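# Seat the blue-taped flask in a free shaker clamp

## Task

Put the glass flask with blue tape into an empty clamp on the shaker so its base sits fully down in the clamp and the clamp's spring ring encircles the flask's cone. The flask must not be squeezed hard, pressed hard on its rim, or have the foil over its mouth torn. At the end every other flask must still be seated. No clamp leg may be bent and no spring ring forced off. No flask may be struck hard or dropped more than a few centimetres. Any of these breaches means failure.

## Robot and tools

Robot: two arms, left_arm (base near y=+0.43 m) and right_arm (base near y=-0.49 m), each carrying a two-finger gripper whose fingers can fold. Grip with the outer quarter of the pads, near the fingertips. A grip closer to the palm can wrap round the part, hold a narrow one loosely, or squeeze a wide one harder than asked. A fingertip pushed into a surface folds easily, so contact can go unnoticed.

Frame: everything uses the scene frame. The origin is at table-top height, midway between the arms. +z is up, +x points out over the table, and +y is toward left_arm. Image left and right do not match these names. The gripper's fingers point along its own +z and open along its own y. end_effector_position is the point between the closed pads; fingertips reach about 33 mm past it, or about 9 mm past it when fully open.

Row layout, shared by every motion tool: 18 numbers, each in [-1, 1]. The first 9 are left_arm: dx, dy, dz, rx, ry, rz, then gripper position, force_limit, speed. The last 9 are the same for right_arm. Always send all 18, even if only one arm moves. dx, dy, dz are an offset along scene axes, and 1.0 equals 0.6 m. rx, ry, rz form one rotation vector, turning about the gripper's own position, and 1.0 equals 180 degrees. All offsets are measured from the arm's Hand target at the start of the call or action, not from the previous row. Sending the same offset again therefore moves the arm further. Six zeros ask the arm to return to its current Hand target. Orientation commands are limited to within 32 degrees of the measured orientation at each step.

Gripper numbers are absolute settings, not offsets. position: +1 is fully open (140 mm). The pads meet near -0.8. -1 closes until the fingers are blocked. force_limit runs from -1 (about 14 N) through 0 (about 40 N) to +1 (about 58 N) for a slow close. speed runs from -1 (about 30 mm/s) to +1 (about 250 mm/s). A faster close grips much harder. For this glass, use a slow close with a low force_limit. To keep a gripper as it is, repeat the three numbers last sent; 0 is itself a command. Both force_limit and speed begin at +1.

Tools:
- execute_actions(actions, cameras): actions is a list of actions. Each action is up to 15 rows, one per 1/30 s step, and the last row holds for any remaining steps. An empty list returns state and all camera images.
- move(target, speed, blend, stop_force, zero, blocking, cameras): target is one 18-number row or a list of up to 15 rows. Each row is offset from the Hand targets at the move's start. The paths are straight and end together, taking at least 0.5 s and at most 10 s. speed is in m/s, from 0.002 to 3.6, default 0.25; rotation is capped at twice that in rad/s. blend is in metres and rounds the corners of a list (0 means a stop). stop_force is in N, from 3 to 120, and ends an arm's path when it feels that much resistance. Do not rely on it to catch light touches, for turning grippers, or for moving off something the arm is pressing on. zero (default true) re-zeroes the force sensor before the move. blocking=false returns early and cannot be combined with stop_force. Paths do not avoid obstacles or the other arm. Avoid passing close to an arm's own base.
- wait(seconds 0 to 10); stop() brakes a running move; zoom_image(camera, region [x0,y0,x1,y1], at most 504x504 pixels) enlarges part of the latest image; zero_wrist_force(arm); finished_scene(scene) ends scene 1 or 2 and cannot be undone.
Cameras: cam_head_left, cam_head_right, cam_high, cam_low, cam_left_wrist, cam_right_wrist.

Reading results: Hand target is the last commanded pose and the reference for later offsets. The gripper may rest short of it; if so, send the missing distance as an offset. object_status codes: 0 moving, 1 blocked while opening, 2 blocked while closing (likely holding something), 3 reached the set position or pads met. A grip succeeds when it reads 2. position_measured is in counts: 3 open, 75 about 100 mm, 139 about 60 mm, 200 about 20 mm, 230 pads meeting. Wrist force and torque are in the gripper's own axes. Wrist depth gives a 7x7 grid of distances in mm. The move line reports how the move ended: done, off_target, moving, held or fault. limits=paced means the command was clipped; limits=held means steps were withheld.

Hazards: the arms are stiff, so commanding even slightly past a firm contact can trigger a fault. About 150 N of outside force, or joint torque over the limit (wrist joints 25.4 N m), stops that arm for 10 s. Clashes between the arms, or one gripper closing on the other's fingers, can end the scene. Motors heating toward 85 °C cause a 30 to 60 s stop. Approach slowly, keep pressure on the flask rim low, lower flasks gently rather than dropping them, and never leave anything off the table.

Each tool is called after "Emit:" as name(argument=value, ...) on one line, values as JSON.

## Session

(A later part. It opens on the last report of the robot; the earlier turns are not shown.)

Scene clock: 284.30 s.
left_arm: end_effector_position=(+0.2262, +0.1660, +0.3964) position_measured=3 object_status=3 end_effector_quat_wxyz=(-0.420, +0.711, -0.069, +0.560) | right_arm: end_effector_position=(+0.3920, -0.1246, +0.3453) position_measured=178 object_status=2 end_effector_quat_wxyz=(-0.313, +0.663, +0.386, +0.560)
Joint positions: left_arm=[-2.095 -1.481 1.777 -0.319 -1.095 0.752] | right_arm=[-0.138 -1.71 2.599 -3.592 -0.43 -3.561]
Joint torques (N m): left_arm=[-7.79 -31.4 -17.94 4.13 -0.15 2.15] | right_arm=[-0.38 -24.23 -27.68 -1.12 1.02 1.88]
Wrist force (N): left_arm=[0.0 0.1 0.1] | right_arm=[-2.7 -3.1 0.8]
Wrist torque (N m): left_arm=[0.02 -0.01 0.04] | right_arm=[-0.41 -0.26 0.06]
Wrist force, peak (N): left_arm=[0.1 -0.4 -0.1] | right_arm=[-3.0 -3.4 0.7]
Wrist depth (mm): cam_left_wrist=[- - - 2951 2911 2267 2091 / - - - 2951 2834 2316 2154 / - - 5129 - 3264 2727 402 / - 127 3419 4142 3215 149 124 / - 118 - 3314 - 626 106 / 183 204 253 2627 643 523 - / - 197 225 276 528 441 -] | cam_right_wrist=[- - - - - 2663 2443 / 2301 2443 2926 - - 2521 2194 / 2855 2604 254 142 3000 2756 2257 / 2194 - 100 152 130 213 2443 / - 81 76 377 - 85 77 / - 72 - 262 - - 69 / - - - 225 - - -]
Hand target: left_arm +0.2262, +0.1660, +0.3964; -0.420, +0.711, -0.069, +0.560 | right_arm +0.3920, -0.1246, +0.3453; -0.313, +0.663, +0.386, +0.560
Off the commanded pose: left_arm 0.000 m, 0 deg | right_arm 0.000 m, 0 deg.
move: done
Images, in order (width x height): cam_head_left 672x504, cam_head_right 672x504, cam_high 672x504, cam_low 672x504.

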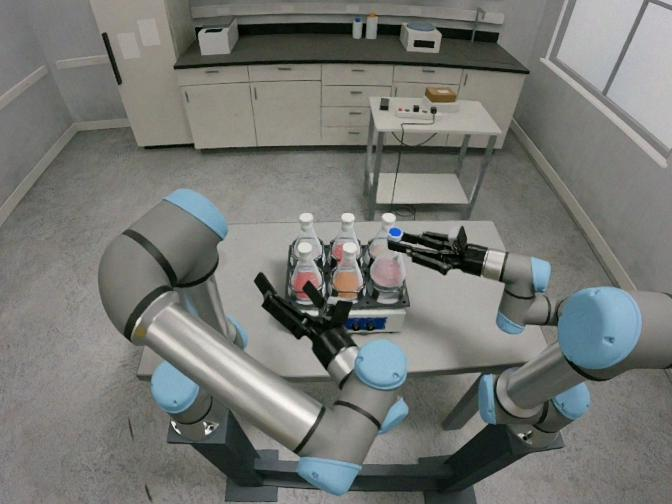

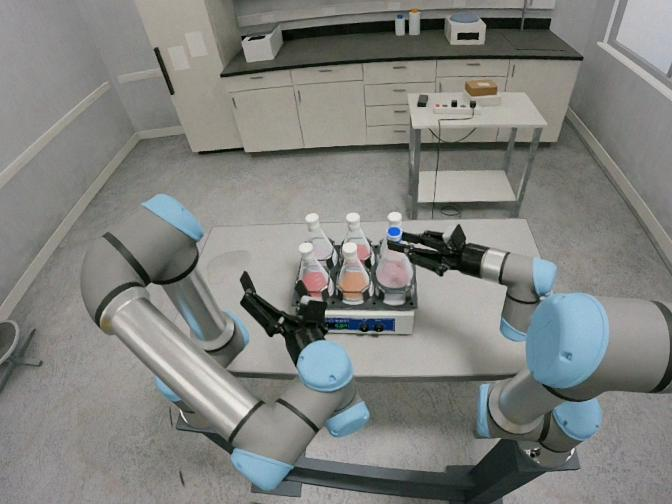

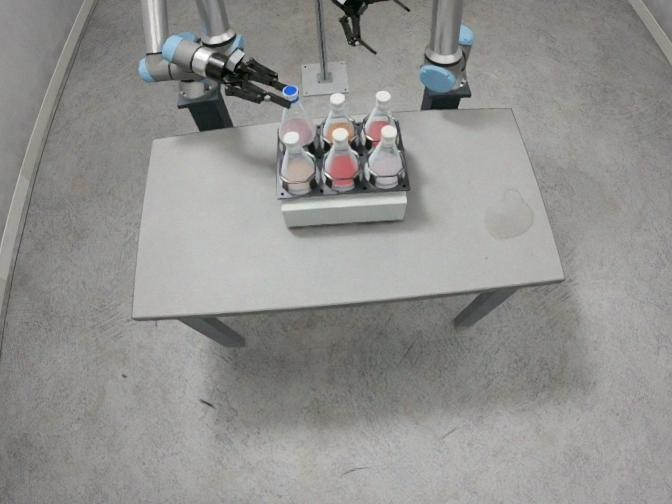

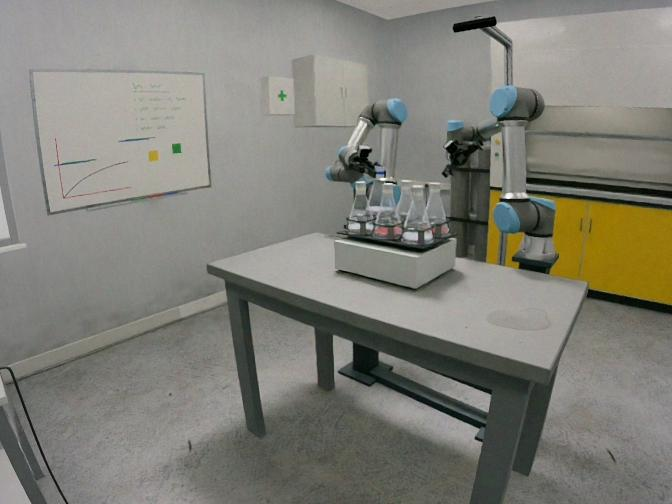

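Emit:
move(target=[0,0,0,0,0,0,1,1,1,-0.0025,0,-0.07,0,0,0,-1,-0.2,-1], speed=0.015, stop_force=14, cameras=["cam_head_left","cam_head_right","cam_right_wrist","cam_low"])

Emit:
zoom_image(camera="cam_head_right", region=[330, 210, 440, 310])

Emit:
zoom_image(camera="cam_head_left", region=[330, 210, 440, 310])

Emit:
zoom_image(camera="cam_low", region=[330, 150, 420, 240])

Scene clock: 295.10 s.
left_arm: end_effector_position=(+0.2262, +0.1660, +0.3964) position_measured=3 object_status=3 end_effector_quat_wxyz=(-0.420, +0.711, -0.069, +0.560) | right_arm: end_effector_position=(+0.3919, -0.1245, +0.3425) position_measured=178 object_status=2 end_effector_quat_wxyz=(-0.313, +0.663, +0.386, +0.560)
Joint positions: left_arm=[-2.095 -1.481 1.777 -0.319 -1.095 0.752] | right_arm=[-0.137 -1.701 2.603 -3.606 -0.43 -3.562]
Joint torques (N m): left_arm=[-5.66 -31.94 -17.48 3.99 -0.34 2.31] | right_arm=[0.71 -23.29 -27.02 -3.66 -0.72 1.44]
Wrist force (N): left_arm=[0.0 0.0 0.1] | right_arm=[-0.5 -4.2 -0.5]
Wrist torque (N m): left_arm=[-0.01 -0.01 0.03] | right_arm=[-0.29 -0.30 0.20]
Wrist force, peak (N): left_arm=[0.1 -0.3 -0.1] | right_arm=[11.8 -4.1 -6.1]
Wrist depth (mm): cam_left_wrist=[1976 - 3531 2727 2951 2221 2052 / 2834 3168 - 3122 2834 2534 2154 / - - 3366 - 3264 2798 401 / - 127 3474 5254 3531 149 124 / - 215 - 3474 - 608 106 / 182 204 250 2534 649 518 445 / - 197 226 271 529 452 -] | cam_right_wrist=[- - - - - 2418 2236 / 2443 2097 2890 385 - 2855 2116 / - 2394 253 140 2926 2693 2215 / 2394 - 100 151 130 209 2236 / - 81 76 370 - 85 77 / - 72 - 240 - - 69 / - - - 223 - - -]
Hand target: left_arm +0.2262, +0.1660, +0.3964; -0.420, +0.711, -0.069, +0.560 | right_arm +0.3919, -0.1245, +0.3425; -0.313, +0.663, +0.386, +0.560 (not the last commanded pose)
Off the commanded pose: left_arm 0.000 m, 0 deg | right_arm 0.039 m, 0 deg.
move: contact (right_arm)
camera_calibration:
cam_right_wrist: T_world_to_cam=[[0.860661, -0.508032, 0.0341328, -0.403122], [-0.240337, -0.464424, -0.852378, 0.328131], [0.448888, 0.725406, -0.521811, 0.236764], [0, 0, 0, 1]] pos_world=[0.319533, -0.224157, 0.416998]
Images, in order (width x height): cam_head_left 672x504, cam_head_right 672x504, cam_low 672x504, cam_right_wrist 672x504.

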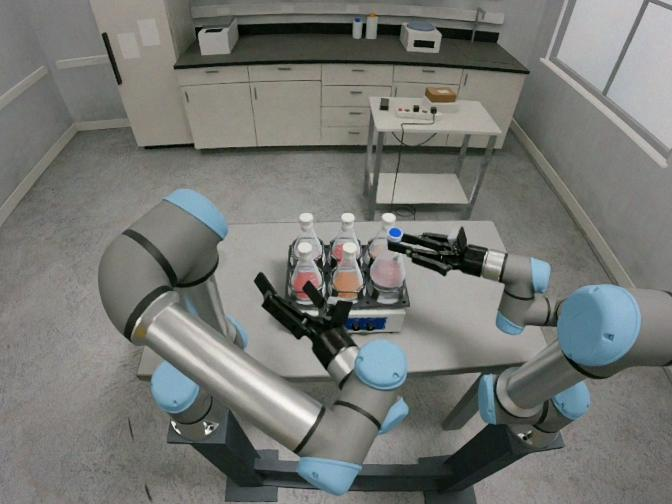

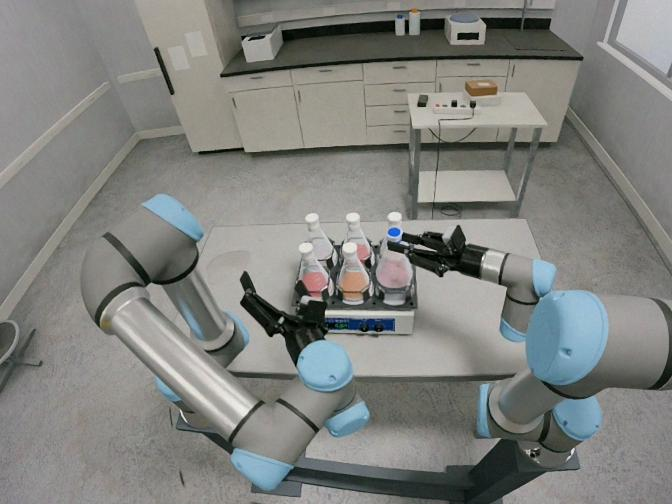

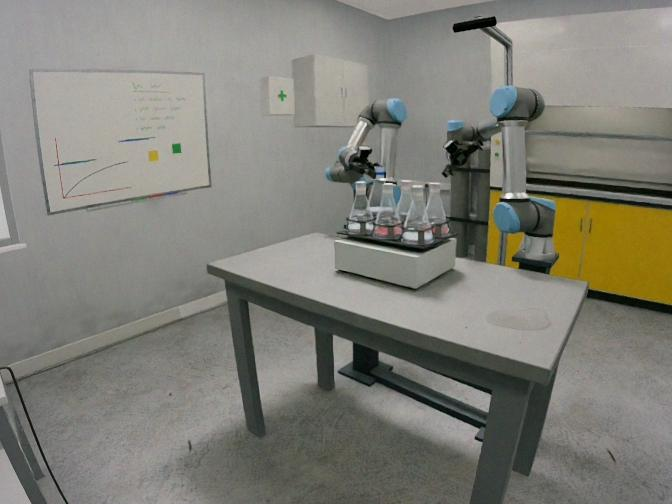

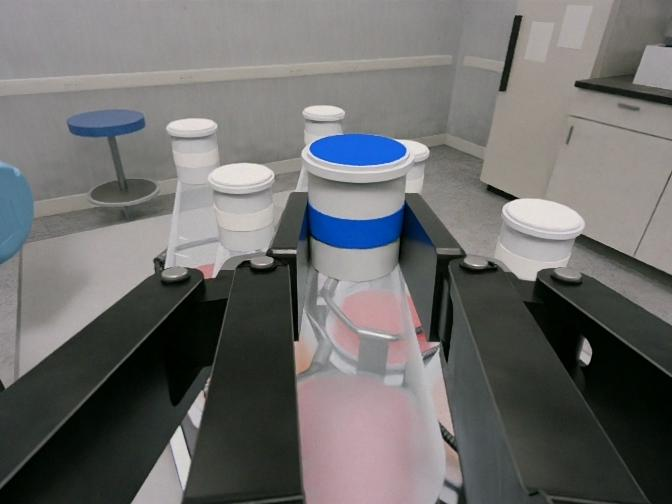

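Scaled by 4.582 from the camera's 672x504 image, which has a finer 960x720 frame.

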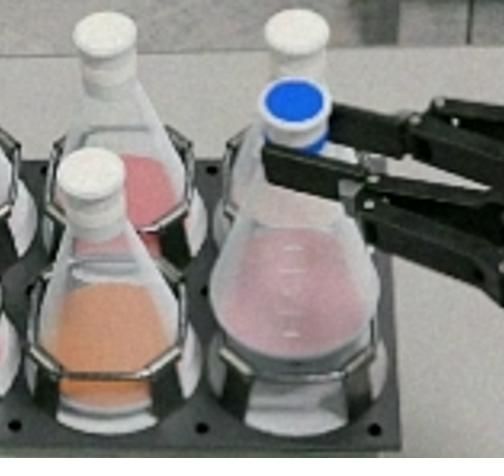

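Scaled by 4.582 from the camera's 672x504 image, which has a finer 960x720 frame.

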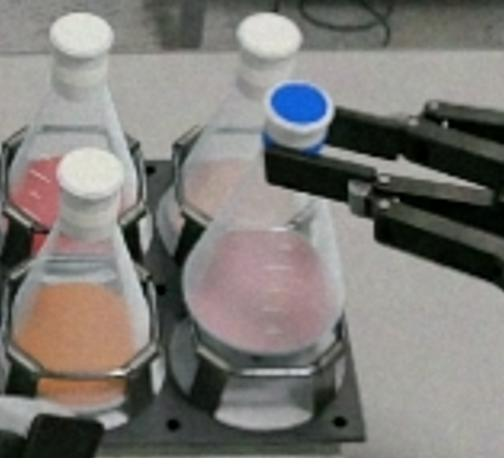

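Scaled by 5.600 from the camera's 672x504 image, which has a finer 960x720 frame.

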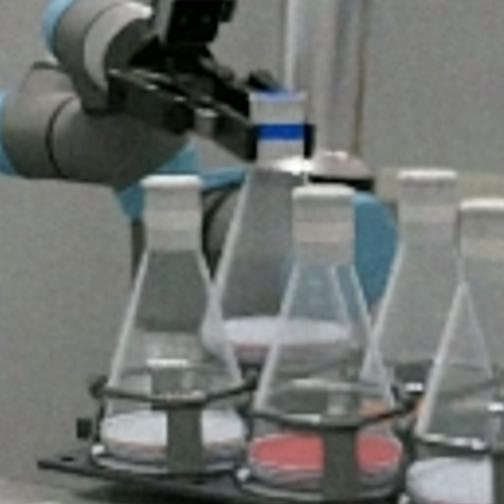

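Emit:
move(target=[[0,0,0,0,0,0,1,1,1,0,0,0.01,0,0,0,-1,-0.2,-1],[0,0,0,0,0,0,1,1,1,-0.0135,-0.0015,0.01,0,0,0,-1,-0.2,-1]], speed=0.03)

Emit:
move(target=[0,0,0,0,0,0,1,1,1,0,0,-0.08,0,0,0,-1,-0.2,-1], speed=0.015, stop_force=14, cameras=["cam_head_left","cam_head_right","cam_right_wrist","cam_low"])

Emit:
zoom_image(camera="cam_head_right", region=[330, 210, 440, 310])

Emit:
zoom_image(camera="cam_head_left", region=[330, 210, 440, 310])

Emit:
zoom_image(camera="cam_low", region=[330, 150, 420, 240])

Scene clock: 305.40 s.
left_arm: end_effector_position=(+0.2262, +0.1660, +0.3964) position_measured=3 object_status=3 end_effector_quat_wxyz=(-0.420, +0.711, -0.069, +0.560) | right_arm: end_effector_position=(+0.3837, -0.1255, +0.3485) position_measured=178 object_status=2 end_effector_quat_wxyz=(-0.313, +0.663, +0.386, +0.560) end_effector_velocity=(+0.002, +0.000, +0.001) end_effector_angular_velocity=(+0.000, -0.002, +0.000)
Joint positions: left_arm=[-2.095 -1.481 1.777 -0.319 -1.095 0.752] | right_arm=[-0.147 -1.753 2.615 -3.558 -0.421 -3.571]
Joint velocities: left_arm=[within noise] | right_arm=[0 0.004 -0.005 -0.002 0 0.001]
Joint torques (N m): left_arm=[-6 -32.24 -17.81 4.07 -0.15 2.24] | right_arm=[4.59 0.93 -26.53 -3.54 -0.03 -0.19]
Wrist force (N): left_arm=[0.0 0.0 0.0] | right_arm=[-3.1 -2.9 0.9]
Wrist torque (N m): left_arm=[0.00 -0.01 0.04] | right_arm=[-0.37 -0.18 0.08]
Wrist force, peak (N): left_arm=[-0.1 -0.2 0.3] | right_arm=[-3.2 -3.4 0.8]
Wrist depth (mm): cam_left_wrist=[- - 1995 2911 2911 2244 2071 / 3215 4396 - 3034 2727 2505 2244 / - - - 4064 3168 2834 398 / - 127 4064 4064 3419 149 124 / - 202 3419 3590 792 621 107 / 182 203 267 2762 639 517 444 / - 196 225 271 515 465 -] | cam_right_wrist=[- - - 3822 4086 2576 2279 / - 2394 3118 386 - 2663 2194 / 517 2926 263 141 2756 2756 2236 / 2079 - 99 151 130 217 2301 / - 80 76 364 - 85 77 / - 72 - 260 - - 69 / - - - 224 - - -]
Hand target: left_arm +0.2262, +0.1660, +0.3964; -0.420, +0.711, -0.069, +0.560 | right_arm +0.3838, -0.1254, +0.3485; -0.313, +0.663, +0.386, +0.560
Off the commanded pose: left_arm 0.000 m, 0 deg | right_arm 0.000 m, 0 deg.
move: done

Scene clock: 307.27 s.
left_arm: end_effector_position=(+0.2262, +0.1660, +0.3964) position_measured=3 object_status=3 end_effector_quat_wxyz=(-0.420, +0.711, -0.069, +0.560) | right_arm: end_effector_position=(+0.3838, -0.1254, +0.3371) position_measured=178 object_status=2 end_effector_quat_wxyz=(-0.312, +0.663, +0.386, +0.560)
Joint positions: left_arm=[-2.095 -1.481 1.777 -0.319 -1.095 0.752] | right_arm=[-0.147 -1.711 2.631 -3.616 -0.422 -3.572]
Joint torques (N m): left_arm=[-5.77 -32.64 -18.21 4.15 -0.09 2.39] | right_arm=[5.65 -20.53 -24.24 -2.62 -0.21 0.03]
Wrist force (N): left_arm=[0.0 -0.2 0.0] | right_arm=[4.8 -2.8 -1.6]
Wrist torque (N m): left_arm=[-0.05 0.00 0.04] | right_arm=[-0.40 -0.18 0.06]
Wrist force, peak (N): left_arm=[-0.1 -0.3 -0.1] | right_arm=[12.6 -2.6 -5.0]
Wrist depth (mm): cam_left_wrist=[- - - 2798 3077 2367 2091 / - 2834 - 3474 2727 2564 2292 / - - - - 3474 2727 402 / - 127 - 3917 3366 149 124 / - 118 2534 3590 - - 106 / 182 204 247 2727 639 520 443 / - 197 225 275 527 453 -] | cam_right_wrist=[- - - - - 2604 2548 / - 2394 - 385 - 2604 2194 / 486 2633 252 141 2756 2756 2279 / 1809 769 100 151 130 212 2323 / - 81 76 356 - 85 77 / - 72 - - - - 69 / - - - 215 - - -]
Hand target: left_arm +0.2262, +0.1660, +0.3964; -0.420, +0.711, -0.069, +0.560 | right_arm +0.3838, -0.1254, +0.3371; -0.312, +0.663, +0.386, +0.560 (not the last commanded pose)
Off the commanded pose: left_arm 0.000 m, 0 deg | right_arm 0.037 m, 0 deg.
move: contact (right_arm)
camera_calibration:
cam_right_wrist: T_world_to_cam=[[0.860692, -0.507966, 0.0343521, -0.396422], [-0.240163, -0.464572, -0.852347, 0.321039], [0.448922, 0.725358, -0.521848, 0.238274], [0, 0, 0, 1]] pos_world=[0.311333, -0.225057, 0.411597]
Images, in order (width x height): cam_head_left 672x504, cam_head_right 672x504, cam_low 672x504, cam_right_wrist 672x504.

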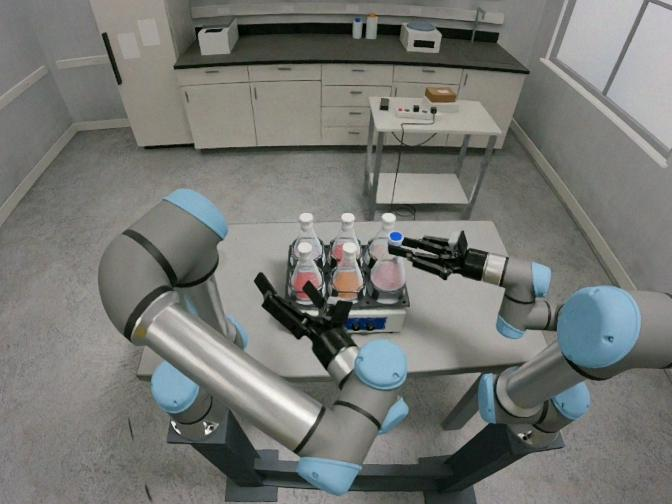

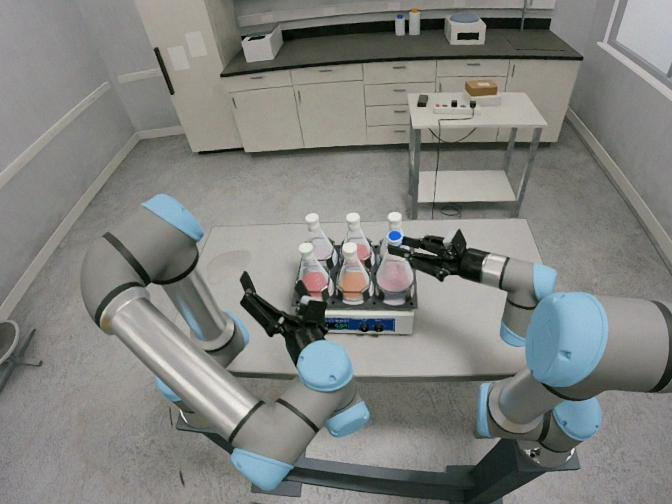

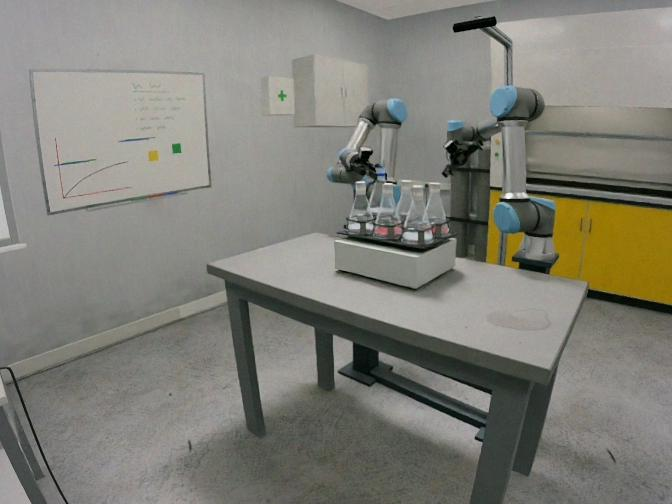

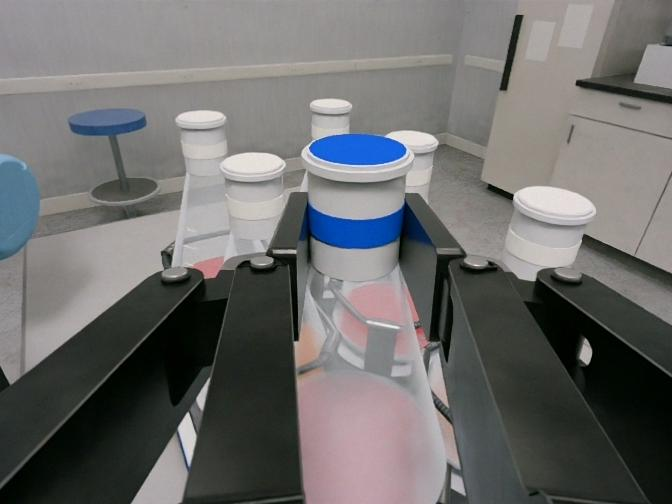

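Scaled by 4.582 from the camera's 672x504 image, which has a finer 960x720 frame.

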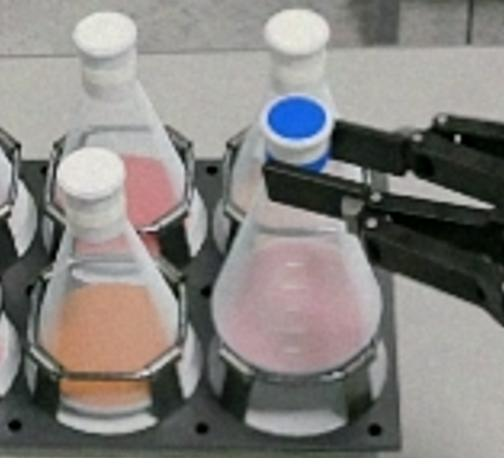

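Scaled by 4.582 from the camera's 672x504 image, which has a finer 960x720 frame.

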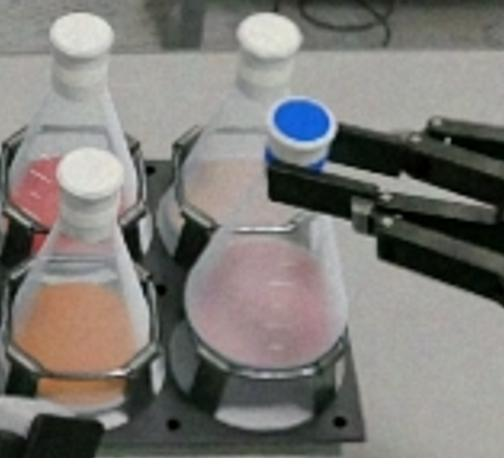

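Scaled by 5.600 from the camera's 672x504 image, which has a finer 960x720 frame.

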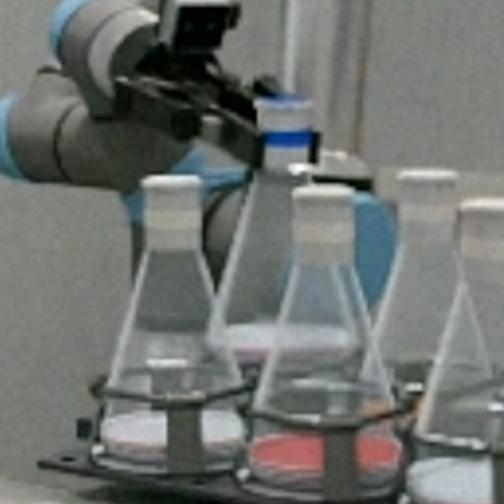

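Emit:
move(target=[[0,0,0,0,0,0,1,1,1,-0.004,-0.0017,0.01,0,0,0,-1,-0.2,-1],[0,0,0,0,0,0,1,1,1,-0.004,-0.0017,-0.08,0,0,0,-1,-0.2,-1]], speed=0.015, stop_force=28, cameras=["cam_head_right","cam_low","cam_right_wrist"])

Emit:
zoom_image(camera="cam_head_right", region=[330, 210, 440, 310])

Emit:
zoom_image(camera="cam_low", region=[330, 150, 420, 240])

Scene clock: 326.47 s.
left_arm: end_effector_position=(+0.2262, +0.1660, +0.3964) position_measured=3 object_status=3 end_effector_quat_wxyz=(-0.420, +0.711, -0.069, +0.560) | right_arm: end_effector_position=(+0.3814, -0.1265, +0.3351) position_measured=178 object_status=2 end_effector_quat_wxyz=(-0.312, +0.663, +0.386, +0.561)
Joint positions: left_arm=[-2.095 -1.481 1.777 -0.319 -1.095 0.752] | right_arm=[-0.153 -1.714 2.641 -3.616 -0.416 -3.579]
Joint torques (N m): left_arm=[-5.55 -31.91 -18.22 4.18 -0.27 2.5] | right_arm=[-1.07 -17.63 -18.95 -1.14 -1.18 -1.18]
Wrist force (N): left_arm=[-0.1 0.2 0.1] | right_arm=[13.6 0.3 -0.9]
Wrist torque (N m): left_arm=[0.04 0.02 0.03] | right_arm=[-0.48 0.05 -0.07]
Wrist force, peak (N): left_arm=[0.3 -0.3 0.2] | right_arm=[33.9 3.6 -2.1]
Wrist depth (mm): cam_left_wrist=[- 3917 - 2911 2762 2244 2071 / 3419 3779 - 3989 2727 2595 2292 / 3034 3264 - 4488 3215 2872 396 / - 127 - 4064 3366 149 124 / - 202 3419 3474 733 623 106 / 182 203 250 2627 671 513 441 / - 196 226 276 512 453 -] | cam_right_wrist=[- - - - - 2548 2418 / 2194 2756 347 388 - 2663 2279 / 2323 2548 256 141 2788 2663 2154 / 716 - 100 151 130 218 2279 / - 80 76 356 - 85 77 / - 72 - 254 - - 69 / - - - 222 - - -]
Hand target: left_arm +0.2262, +0.1660, +0.3964; -0.420, +0.711, -0.069, +0.560 | right_arm +0.3814, -0.1265, +0.3351; -0.312, +0.663, +0.386, +0.561 (not the last commanded pose)
Off the commanded pose: left_arm 0.000 m, 0 deg | right_arm 0.046 m, 0 deg.
move: contact (right_arm); path passed 1 of 2 targets
camera_calibration:
cam_right_wrist: T_world_to_cam=[[0.860678, -0.507948, 0.0349685, -0.395039], [-0.239657, -0.46476, -0.852386, 0.31811], [0.44922, 0.725249, -0.521742, 0.238873], [0, 0, 0, 1]] pos_world=[0.308932, -0.226057, 0.409596]
Images, in order (width x height): cam_head_right 672x504, cam_low 672x504, cam_right_wrist 672x504.

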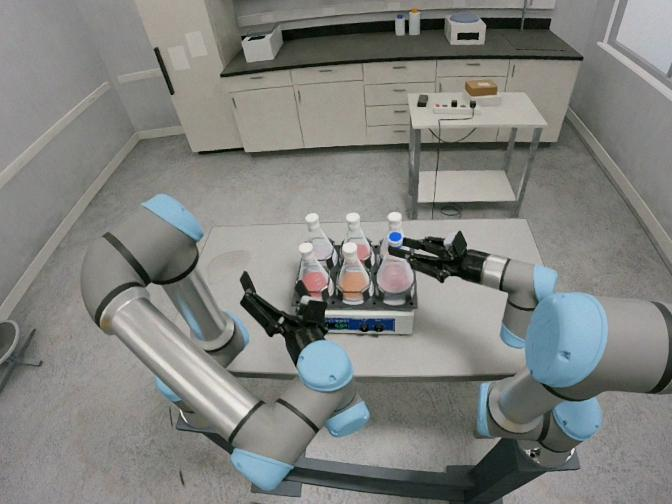

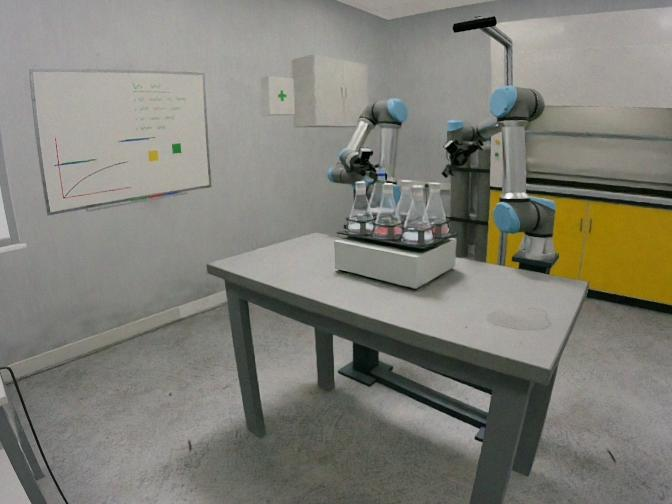

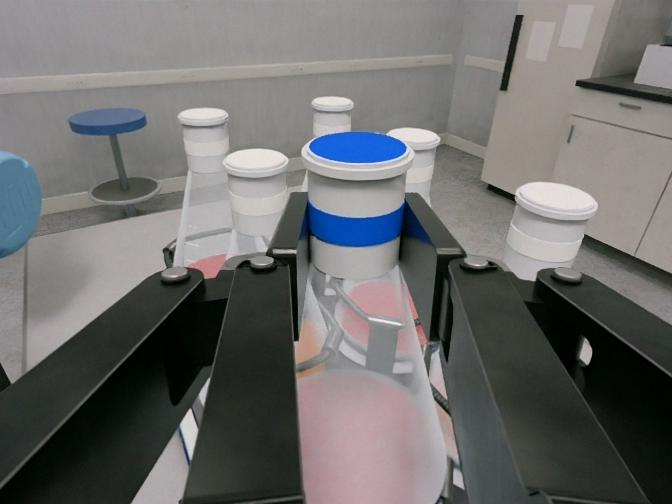

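Scaled by 4.582 from the camera's 672x504 image, which has a finer 960x720 frame.

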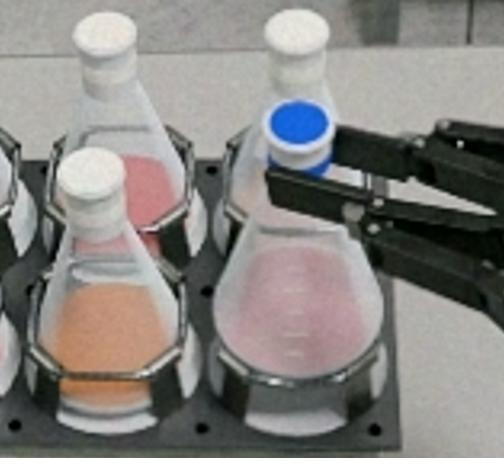

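Scaled by 5.600 from the camera's 672x504 image, which has a finer 960x720 frame.

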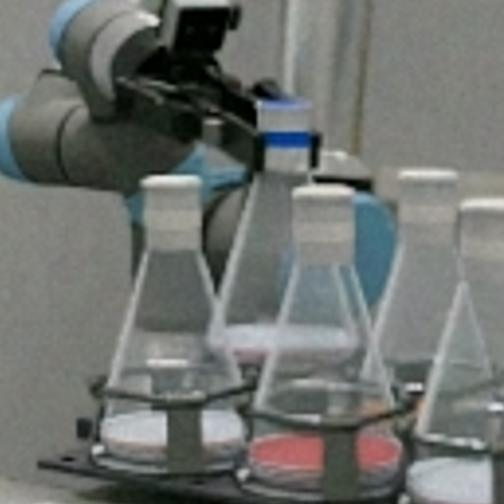

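Emit:
move(target=[0,0,0,0,0,0,1,1,1,0.002,0.001,-0.08,0,0,0,-1,-0.2,-1], speed=0.015, stop_force=40, cameras=["cam_head_right","cam_low","cam_right_wrist"])

Emit:
zoom_image(camera="cam_head_right", region=[330, 210, 440, 310])

Emit:
zoom_image(camera="cam_low", region=[330, 150, 420, 240])

Scene clock: 332.27 s.
left_arm: end_effector_position=(+0.2262, +0.1660, +0.3964) position_measured=3 object_status=3 end_effector_quat_wxyz=(-0.420, +0.711, -0.069, +0.560) | right_arm: end_effector_position=(+0.3815, -0.1265, +0.3322) position_measured=178 object_status=2 end_effector_quat_wxyz=(-0.312, +0.663, +0.386, +0.561)
Joint positions: left_arm=[-2.095 -1.481 1.777 -0.319 -1.095 0.752] | right_arm=[-0.153 -1.702 2.645 -3.632 -0.416 -3.579]
Joint torques (N m): left_arm=[-6.14 -32.23 -17.98 4.26 -0.06 2.29] | right_arm=[-1.23 -6.47 -6.01 5.53 -1.24 1.69]
Wrist force (N): left_arm=[0.0 0.0 0.0] | right_arm=[42.1 3.7 -4.3]
Wrist torque (N m): left_arm=[0.00 -0.01 0.04] | right_arm=[-0.65 0.40 -0.25]
Wrist force, peak (N): left_arm=[-0.1 -0.3 0.4] | right_arm=[59.3 6.2 -8.3]
Wrist depth (mm): cam_left_wrist=[- - - 2911 3077 2267 2032 / 2659 - 4896 3215 2872 2476 2221 / 2564 - - 3917 3215 2951 397 / 2564 127 3651 - 3215 149 124 / - 119 2872 3366 795 607 106 / 182 203 2798 2659 657 504 442 / - 197 225 271 528 451 -] | cam_right_wrist=[- - - - 3338 2495 2301 / 2443 2604 - 374 4389 2693 2154 / 509 3000 255 141 309 2693 2236 / - 736 101 151 130 215 2257 / - 80 76 350 - 85 77 / - 72 - - - - 69 / - - - 212 - - -]
Hand target: left_arm +0.2262, +0.1660, +0.3964; -0.420, +0.711, -0.069, +0.560 | right_arm +0.3815, -0.1265, +0.3323; -0.312, +0.663, +0.386, +0.561 (not the last commanded pose)
Off the commanded pose: left_arm 0.000 m, 0 deg | right_arm 0.045 m, 0 deg.
move: contact (right_arm)
camera_calibration:
cam_right_wrist: T_world_to_cam=[[0.860676, -0.507892, 0.0358175, -0.395352], [-0.238952, -0.465043, -0.85243, 0.31531], [0.449599, 0.725107, -0.521613, 0.23706], [0, 0, 0, 1]] pos_world=[0.309032, -0.226057, 0.406594]
Images, in order (width x height): cam_head_right 672x504, cam_low 672x504, cam_right_wrist 672x504.

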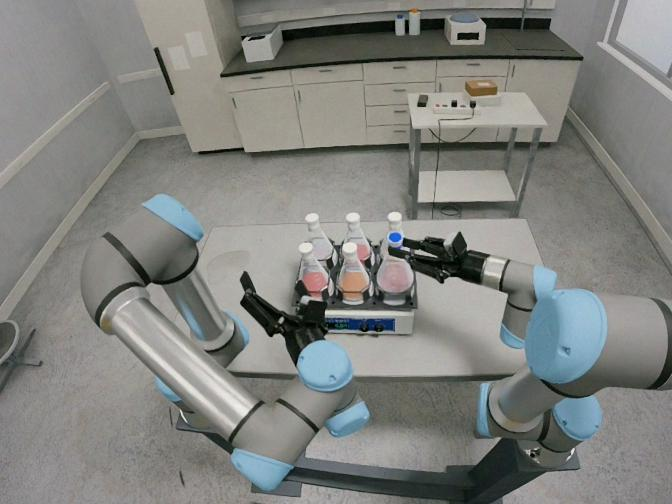

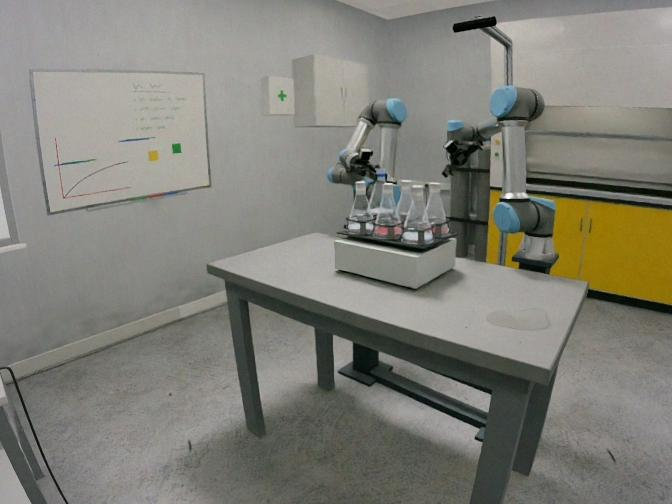

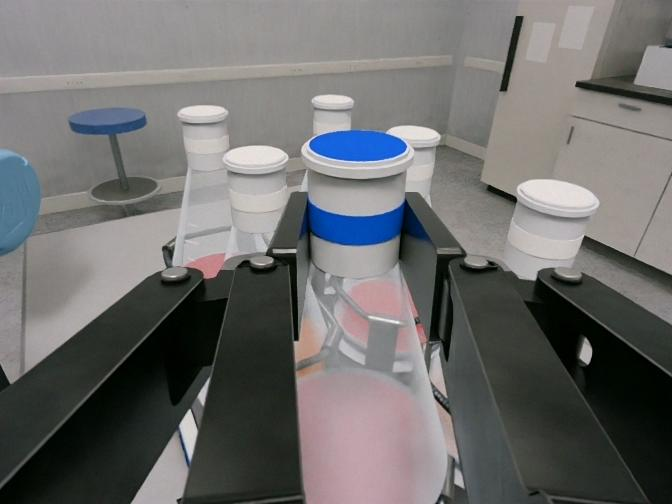

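Scaled by 4.582 from the camera's 672x504 image, which has a finer 960x720 frame.

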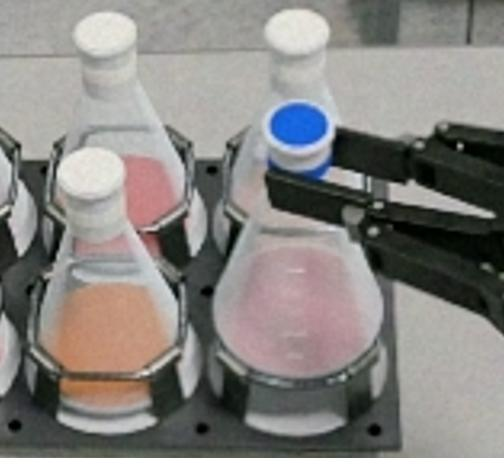

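Scaled by 5.600 from the camera's 672x504 image, which has a finer 960x720 frame.

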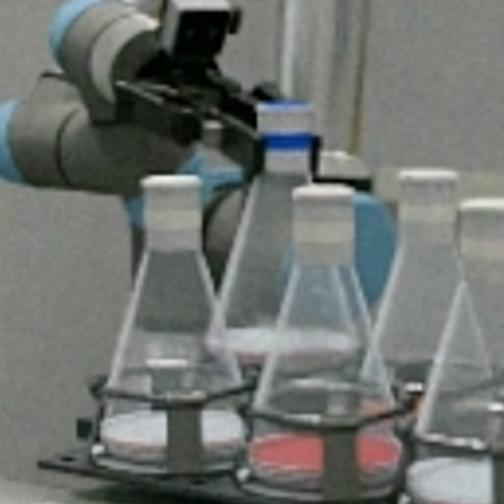

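Emit:
move(target=[0,0,0,0,0,0,1,1,1,0,0,-0.08,0,0,0,-1,-0.2,-1], speed=0.012, stop_force=22, cameras=["cam_head_right","cam_low","cam_right_wrist"])

Emit:
zoom_image(camera="cam_head_right", region=[330, 210, 440, 310])

Emit:
zoom_image(camera="cam_low", region=[330, 150, 420, 240])

Scene clock: 336.70 s.
left_arm: end_effector_position=(+0.2262, +0.1660, +0.3964) position_measured=3 object_status=3 end_effector_quat_wxyz=(-0.420, +0.711, -0.069, +0.560) | right_arm: end_effector_position=(+0.3815, -0.1265, +0.3317) position_measured=178 object_status=2 end_effector_quat_wxyz=(-0.312, +0.662, +0.387, +0.561)
Joint positions: left_arm=[-2.095 -1.481 1.777 -0.319 -1.095 0.752] | right_arm=[-0.153 -1.698 2.646 -3.64 -0.416 -3.579]
Joint torques (N m): left_arm=[-5.86 -32.26 -19 4.15 0.04 2.24] | right_arm=[-4.65 -3.25 -0.44 7.95 -5.44 1.87]
Wrist force (N): left_arm=[-0.1 -0.1 -0.1] | right_arm=[55.9 4.7 -6.1]
Wrist torque (N m): left_arm=[-0.02 0.01 0.04] | right_arm=[-0.67 0.61 -0.16]
Wrist force, peak (N): left_arm=[-0.1 -0.3 -0.3] | right_arm=[67.0 7.3 -9.5]
Wrist depth (mm): cam_left_wrist=[- 2872 - 2834 2872 2292 2112 / - 3474 5669 3314 2872 2448 2154 / 2448 - - - 3419 2911 402 / - 127 - 5254 3419 149 124 / - 118 - 3474 753 665 106 / 182 203 251 2798 639 504 443 / - 197 225 272 528 454 -] | cam_right_wrist=[- - - - - 2576 2346 / 1795 2693 348 390 - 2604 2279 / 505 2370 255 140 306 2521 2116 / 764 767 101 151 130 215 2279 / - 80 76 359 - 85 77 / - 72 - 259 - - 69 / - - - 228 - - -]
Hand target: left_arm +0.2262, +0.1660, +0.3964; -0.420, +0.711, -0.069, +0.560 | right_arm +0.3815, -0.1265, +0.3315; -0.312, +0.662, +0.386, +0.561 (not the last commanded pose)
Off the commanded pose: left_arm 0.000 m, 0 deg | right_arm 0.047 m, 0 deg.
move: contact (right_arm)
camera_calibration:
cam_right_wrist: T_world_to_cam=[[0.860697, -0.50771, 0.0378232, -0.395936], [-0.236949, -0.465227, -0.852889, 0.314272], [0.450617, 0.725117, -0.520721, 0.236161], [0, 0, 0, 1]] pos_world=[0.308829, -0.226057, 0.405989]
Images, in order (width x height): cam_head_right 672x504, cam_low 672x504, cam_right_wrist 672x504.

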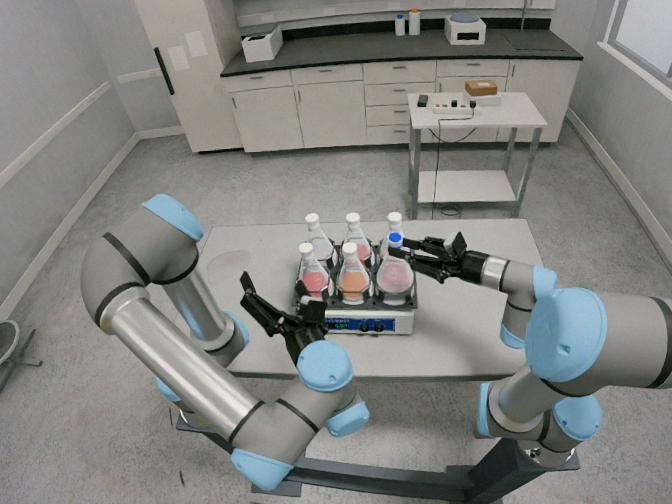

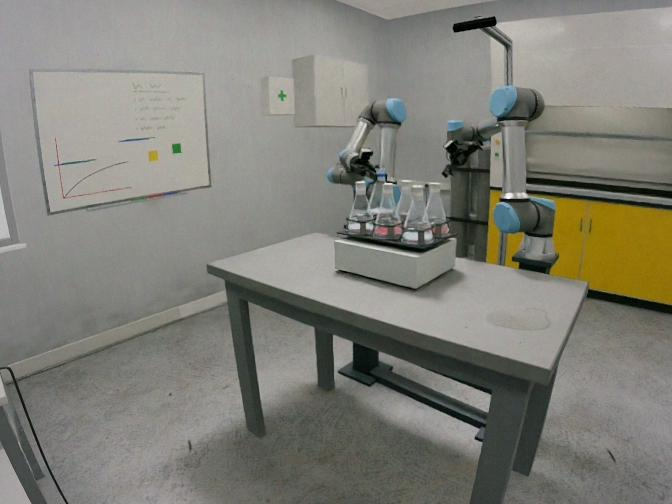

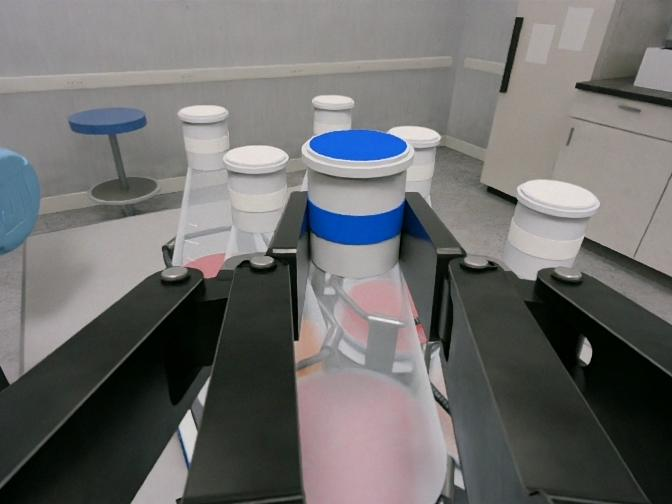

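Scaled by 4.582 from the camera's 672x504 image, which has a finer 960x720 frame.

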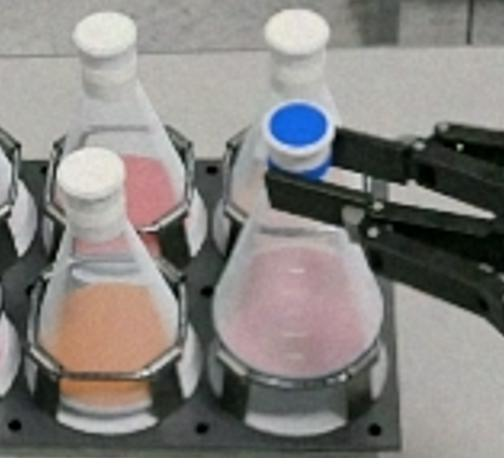

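Scaled by 5.600 from the camera's 672x504 image, which has a finer 960x720 frame.

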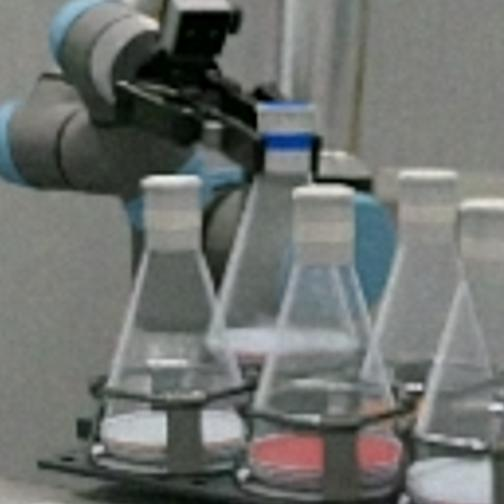

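Emit:
move(target=[[0,0,0,0,0,0,1,1,1,0,0,0.012,0,0,0,-1,-0.2,-1],[0,0,0,0,0,0,1,1,1,0.001,-0.0028,0.012,0,0,0,-1,-0.2,-1]], speed=0.04)

Emit:
move(target=[0,0,0,0,0,0,1,1,1,0,0,-0.1,0,0,0,-1,-0.2,-1], speed=0.015, stop_force=52, cameras=["cam_head_left","cam_low","cam_right_wrist"])

Emit:
zoom_image(camera="cam_low", region=[330, 150, 420, 240])

Emit:
zoom_image(camera="cam_head_left", region=[330, 210, 460, 310])

Scene clock: 344.50 s.
left_arm: end_effector_position=(+0.2262, +0.1660, +0.3964) position_measured=3 object_status=3 end_effector_quat_wxyz=(-0.420, +0.711, -0.069, +0.560) | right_arm: end_effector_position=(+0.3822, -0.1282, +0.3387) position_measured=178 object_status=2 end_effector_quat_wxyz=(-0.312, +0.662, +0.386, +0.561)
Joint positions: left_arm=[-2.095 -1.481 1.777 -0.319 -1.095 0.752] | right_arm=[-0.16 -1.73 2.637 -3.591 -0.409 -3.587]
Joint torques (N m): left_arm=[-5.45 -31.06 -18.51 4.15 -0.08 2.34] | right_arm=[10.2 -15.73 -11.72 -3.86 -0.27 1.63]
Wrist force (N): left_arm=[0.0 0.0 0.0] | right_arm=[-2.4 -3.3 1.1]
Wrist torque (N m): left_arm=[0.00 -0.01 0.03] | right_arm=[-0.39 -0.16 0.12]
Wrist force, peak (N): left_arm=[-0.4 0.1 0.0] | right_arm=[56.0 4.5 -6.3]
Wrist depth (mm): cam_left_wrist=[- - - 2727 2872 2221 2091 / - 3077 - 3366 2798 2564 2154 / 2834 - - 4488 3314 2627 396 / - 128 3590 4142 3122 149 124 / - 119 - 3314 838 585 107 / 181 203 269 2244 647 514 445 / - 197 224 271 481 452 -] | cam_right_wrist=[1896 - - - - 2521 2443 / 2693 2495 2855 386 3646 2756 2194 / 498 2604 255 140 2962 2724 2135 / 712 - 100 151 130 216 2174 / - 81 76 362 - 85 77 / - 72 - 260 - - 69 / - - - 233 - - -]
Hand target: left_arm +0.2262, +0.1660, +0.3964; -0.420, +0.711, -0.069, +0.560 | right_arm +0.3821, -0.1282, +0.3387; -0.312, +0.662, +0.386, +0.561
Off the commanded pose: left_arm 0.000 m, 0 deg | right_arm 0.000 m, 0 deg.
move: done

Scene clock: 345.93 s.
left_arm: end_effector_position=(+0.2262, +0.1660, +0.3964) position_measured=3 object_status=3 end_effector_quat_wxyz=(-0.420, +0.711, -0.069, +0.560) | right_arm: end_effector_position=(+0.3821, -0.1281, +0.3323) position_measured=178 object_status=2 end_effector_quat_wxyz=(-0.312, +0.662, +0.387, +0.561)
Joint positions: left_arm=[-2.095 -1.481 1.777 -0.319 -1.095 0.752] | right_arm=[-0.16 -1.705 2.646 -3.625 -0.409 -3.588]
Joint torques (N m): left_arm=[-5.89 -31.19 -18.42 4.11 0 2.34] | right_arm=[5.93 -7.13 -7.33 4.01 -5.57 0.08]
Wrist force (N): left_arm=[-0.1 0.1 -0.1] | right_arm=[42.7 -1.8 -0.7]
Wrist torque (N m): left_arm=[0.01 0.02 0.03] | right_arm=[-0.53 0.51 -0.17]
Wrist force, peak (N): left_arm=[0.1 0.3 -0.2] | right_arm=[57.5 -0.5 -3.6]
Wrist depth (mm): cam_left_wrist=[- - - 2762 2798 2221 2052 / 2951 3366 - 2992 2834 2420 2221 / - 3314 2951 - 3215 2798 398 / - 127 3215 4787 3314 149 124 / - 136 2693 3531 728 - 106 / 182 204 252 2564 - 495 444 / - 197 225 272 518 454 -] | cam_right_wrist=[- - - - 2926 2548 2394 / - 2693 2821 379 2855 2663 2135 / 514 2323 254 141 314 2576 2194 / - 429 101 151 130 216 2279 / - 80 76 350 - 85 77 / - 72 - 258 - - 69 / - - - 221 - - -]
Hand target: left_arm +0.2262, +0.1660, +0.3964; -0.420, +0.711, -0.069, +0.560 | right_arm +0.3821, -0.1281, +0.3323; -0.312, +0.662, +0.387, +0.561 (not the last commanded pose)
Off the commanded pose: left_arm 0.000 m, 0 deg | right_arm 0.054 m, 0 deg.
move: contact (right_arm)
camera_calibration:
cam_right_wrist: T_world_to_cam=[[0.860871, -0.507461, 0.0372061, -0.397171], [-0.237425, -0.465295, -0.852719, 0.314223], [0.450033, 0.725248, -0.521043, 0.237733], [0, 0, 0, 1]] pos_world=[0.30953, -0.227758, 0.40659]
Images, in order (width x height): cam_head_left 672x504, cam_low 672x504, cam_right_wrist 672x504.

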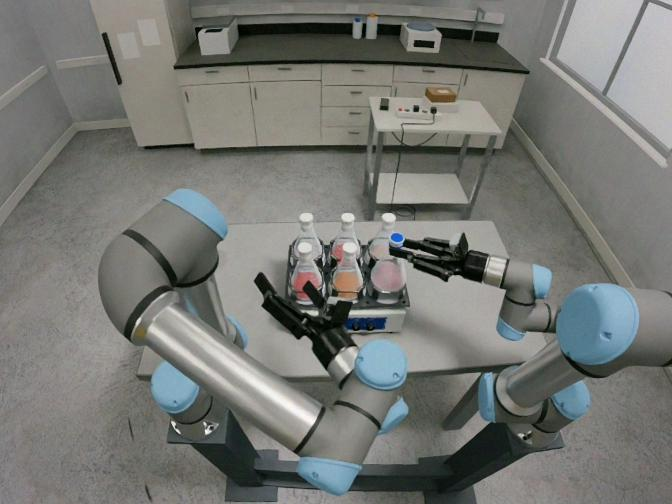

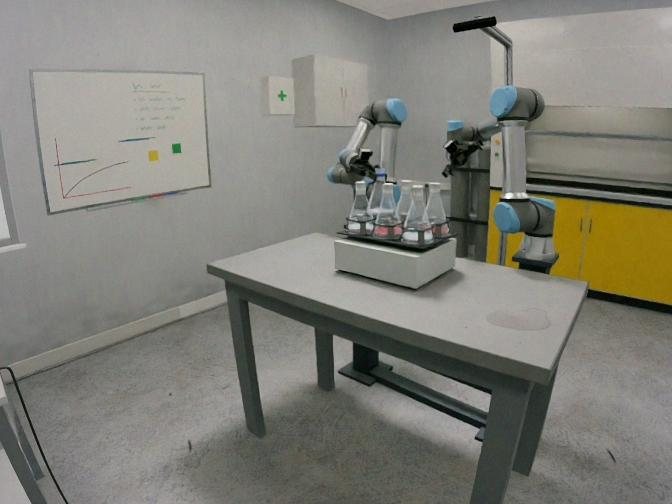

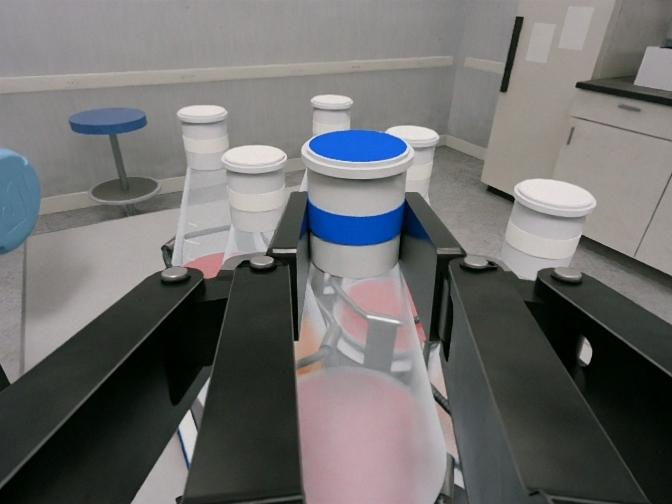

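Scaled by 5.600 from the camera's 672x504 image, which has a finer 960x720 frame.

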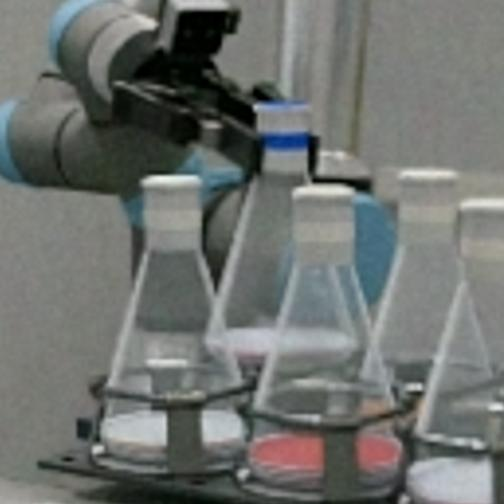

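Scaled by 3.877 from the camera's 672x504 image, which has a finer 960x720 frame.

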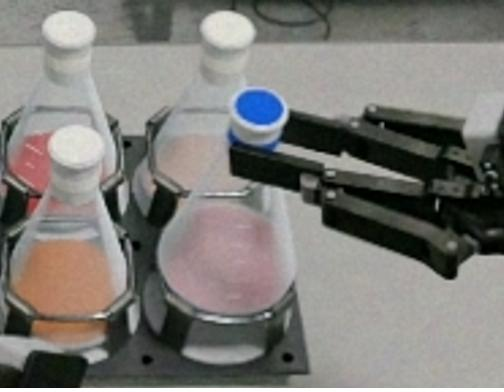

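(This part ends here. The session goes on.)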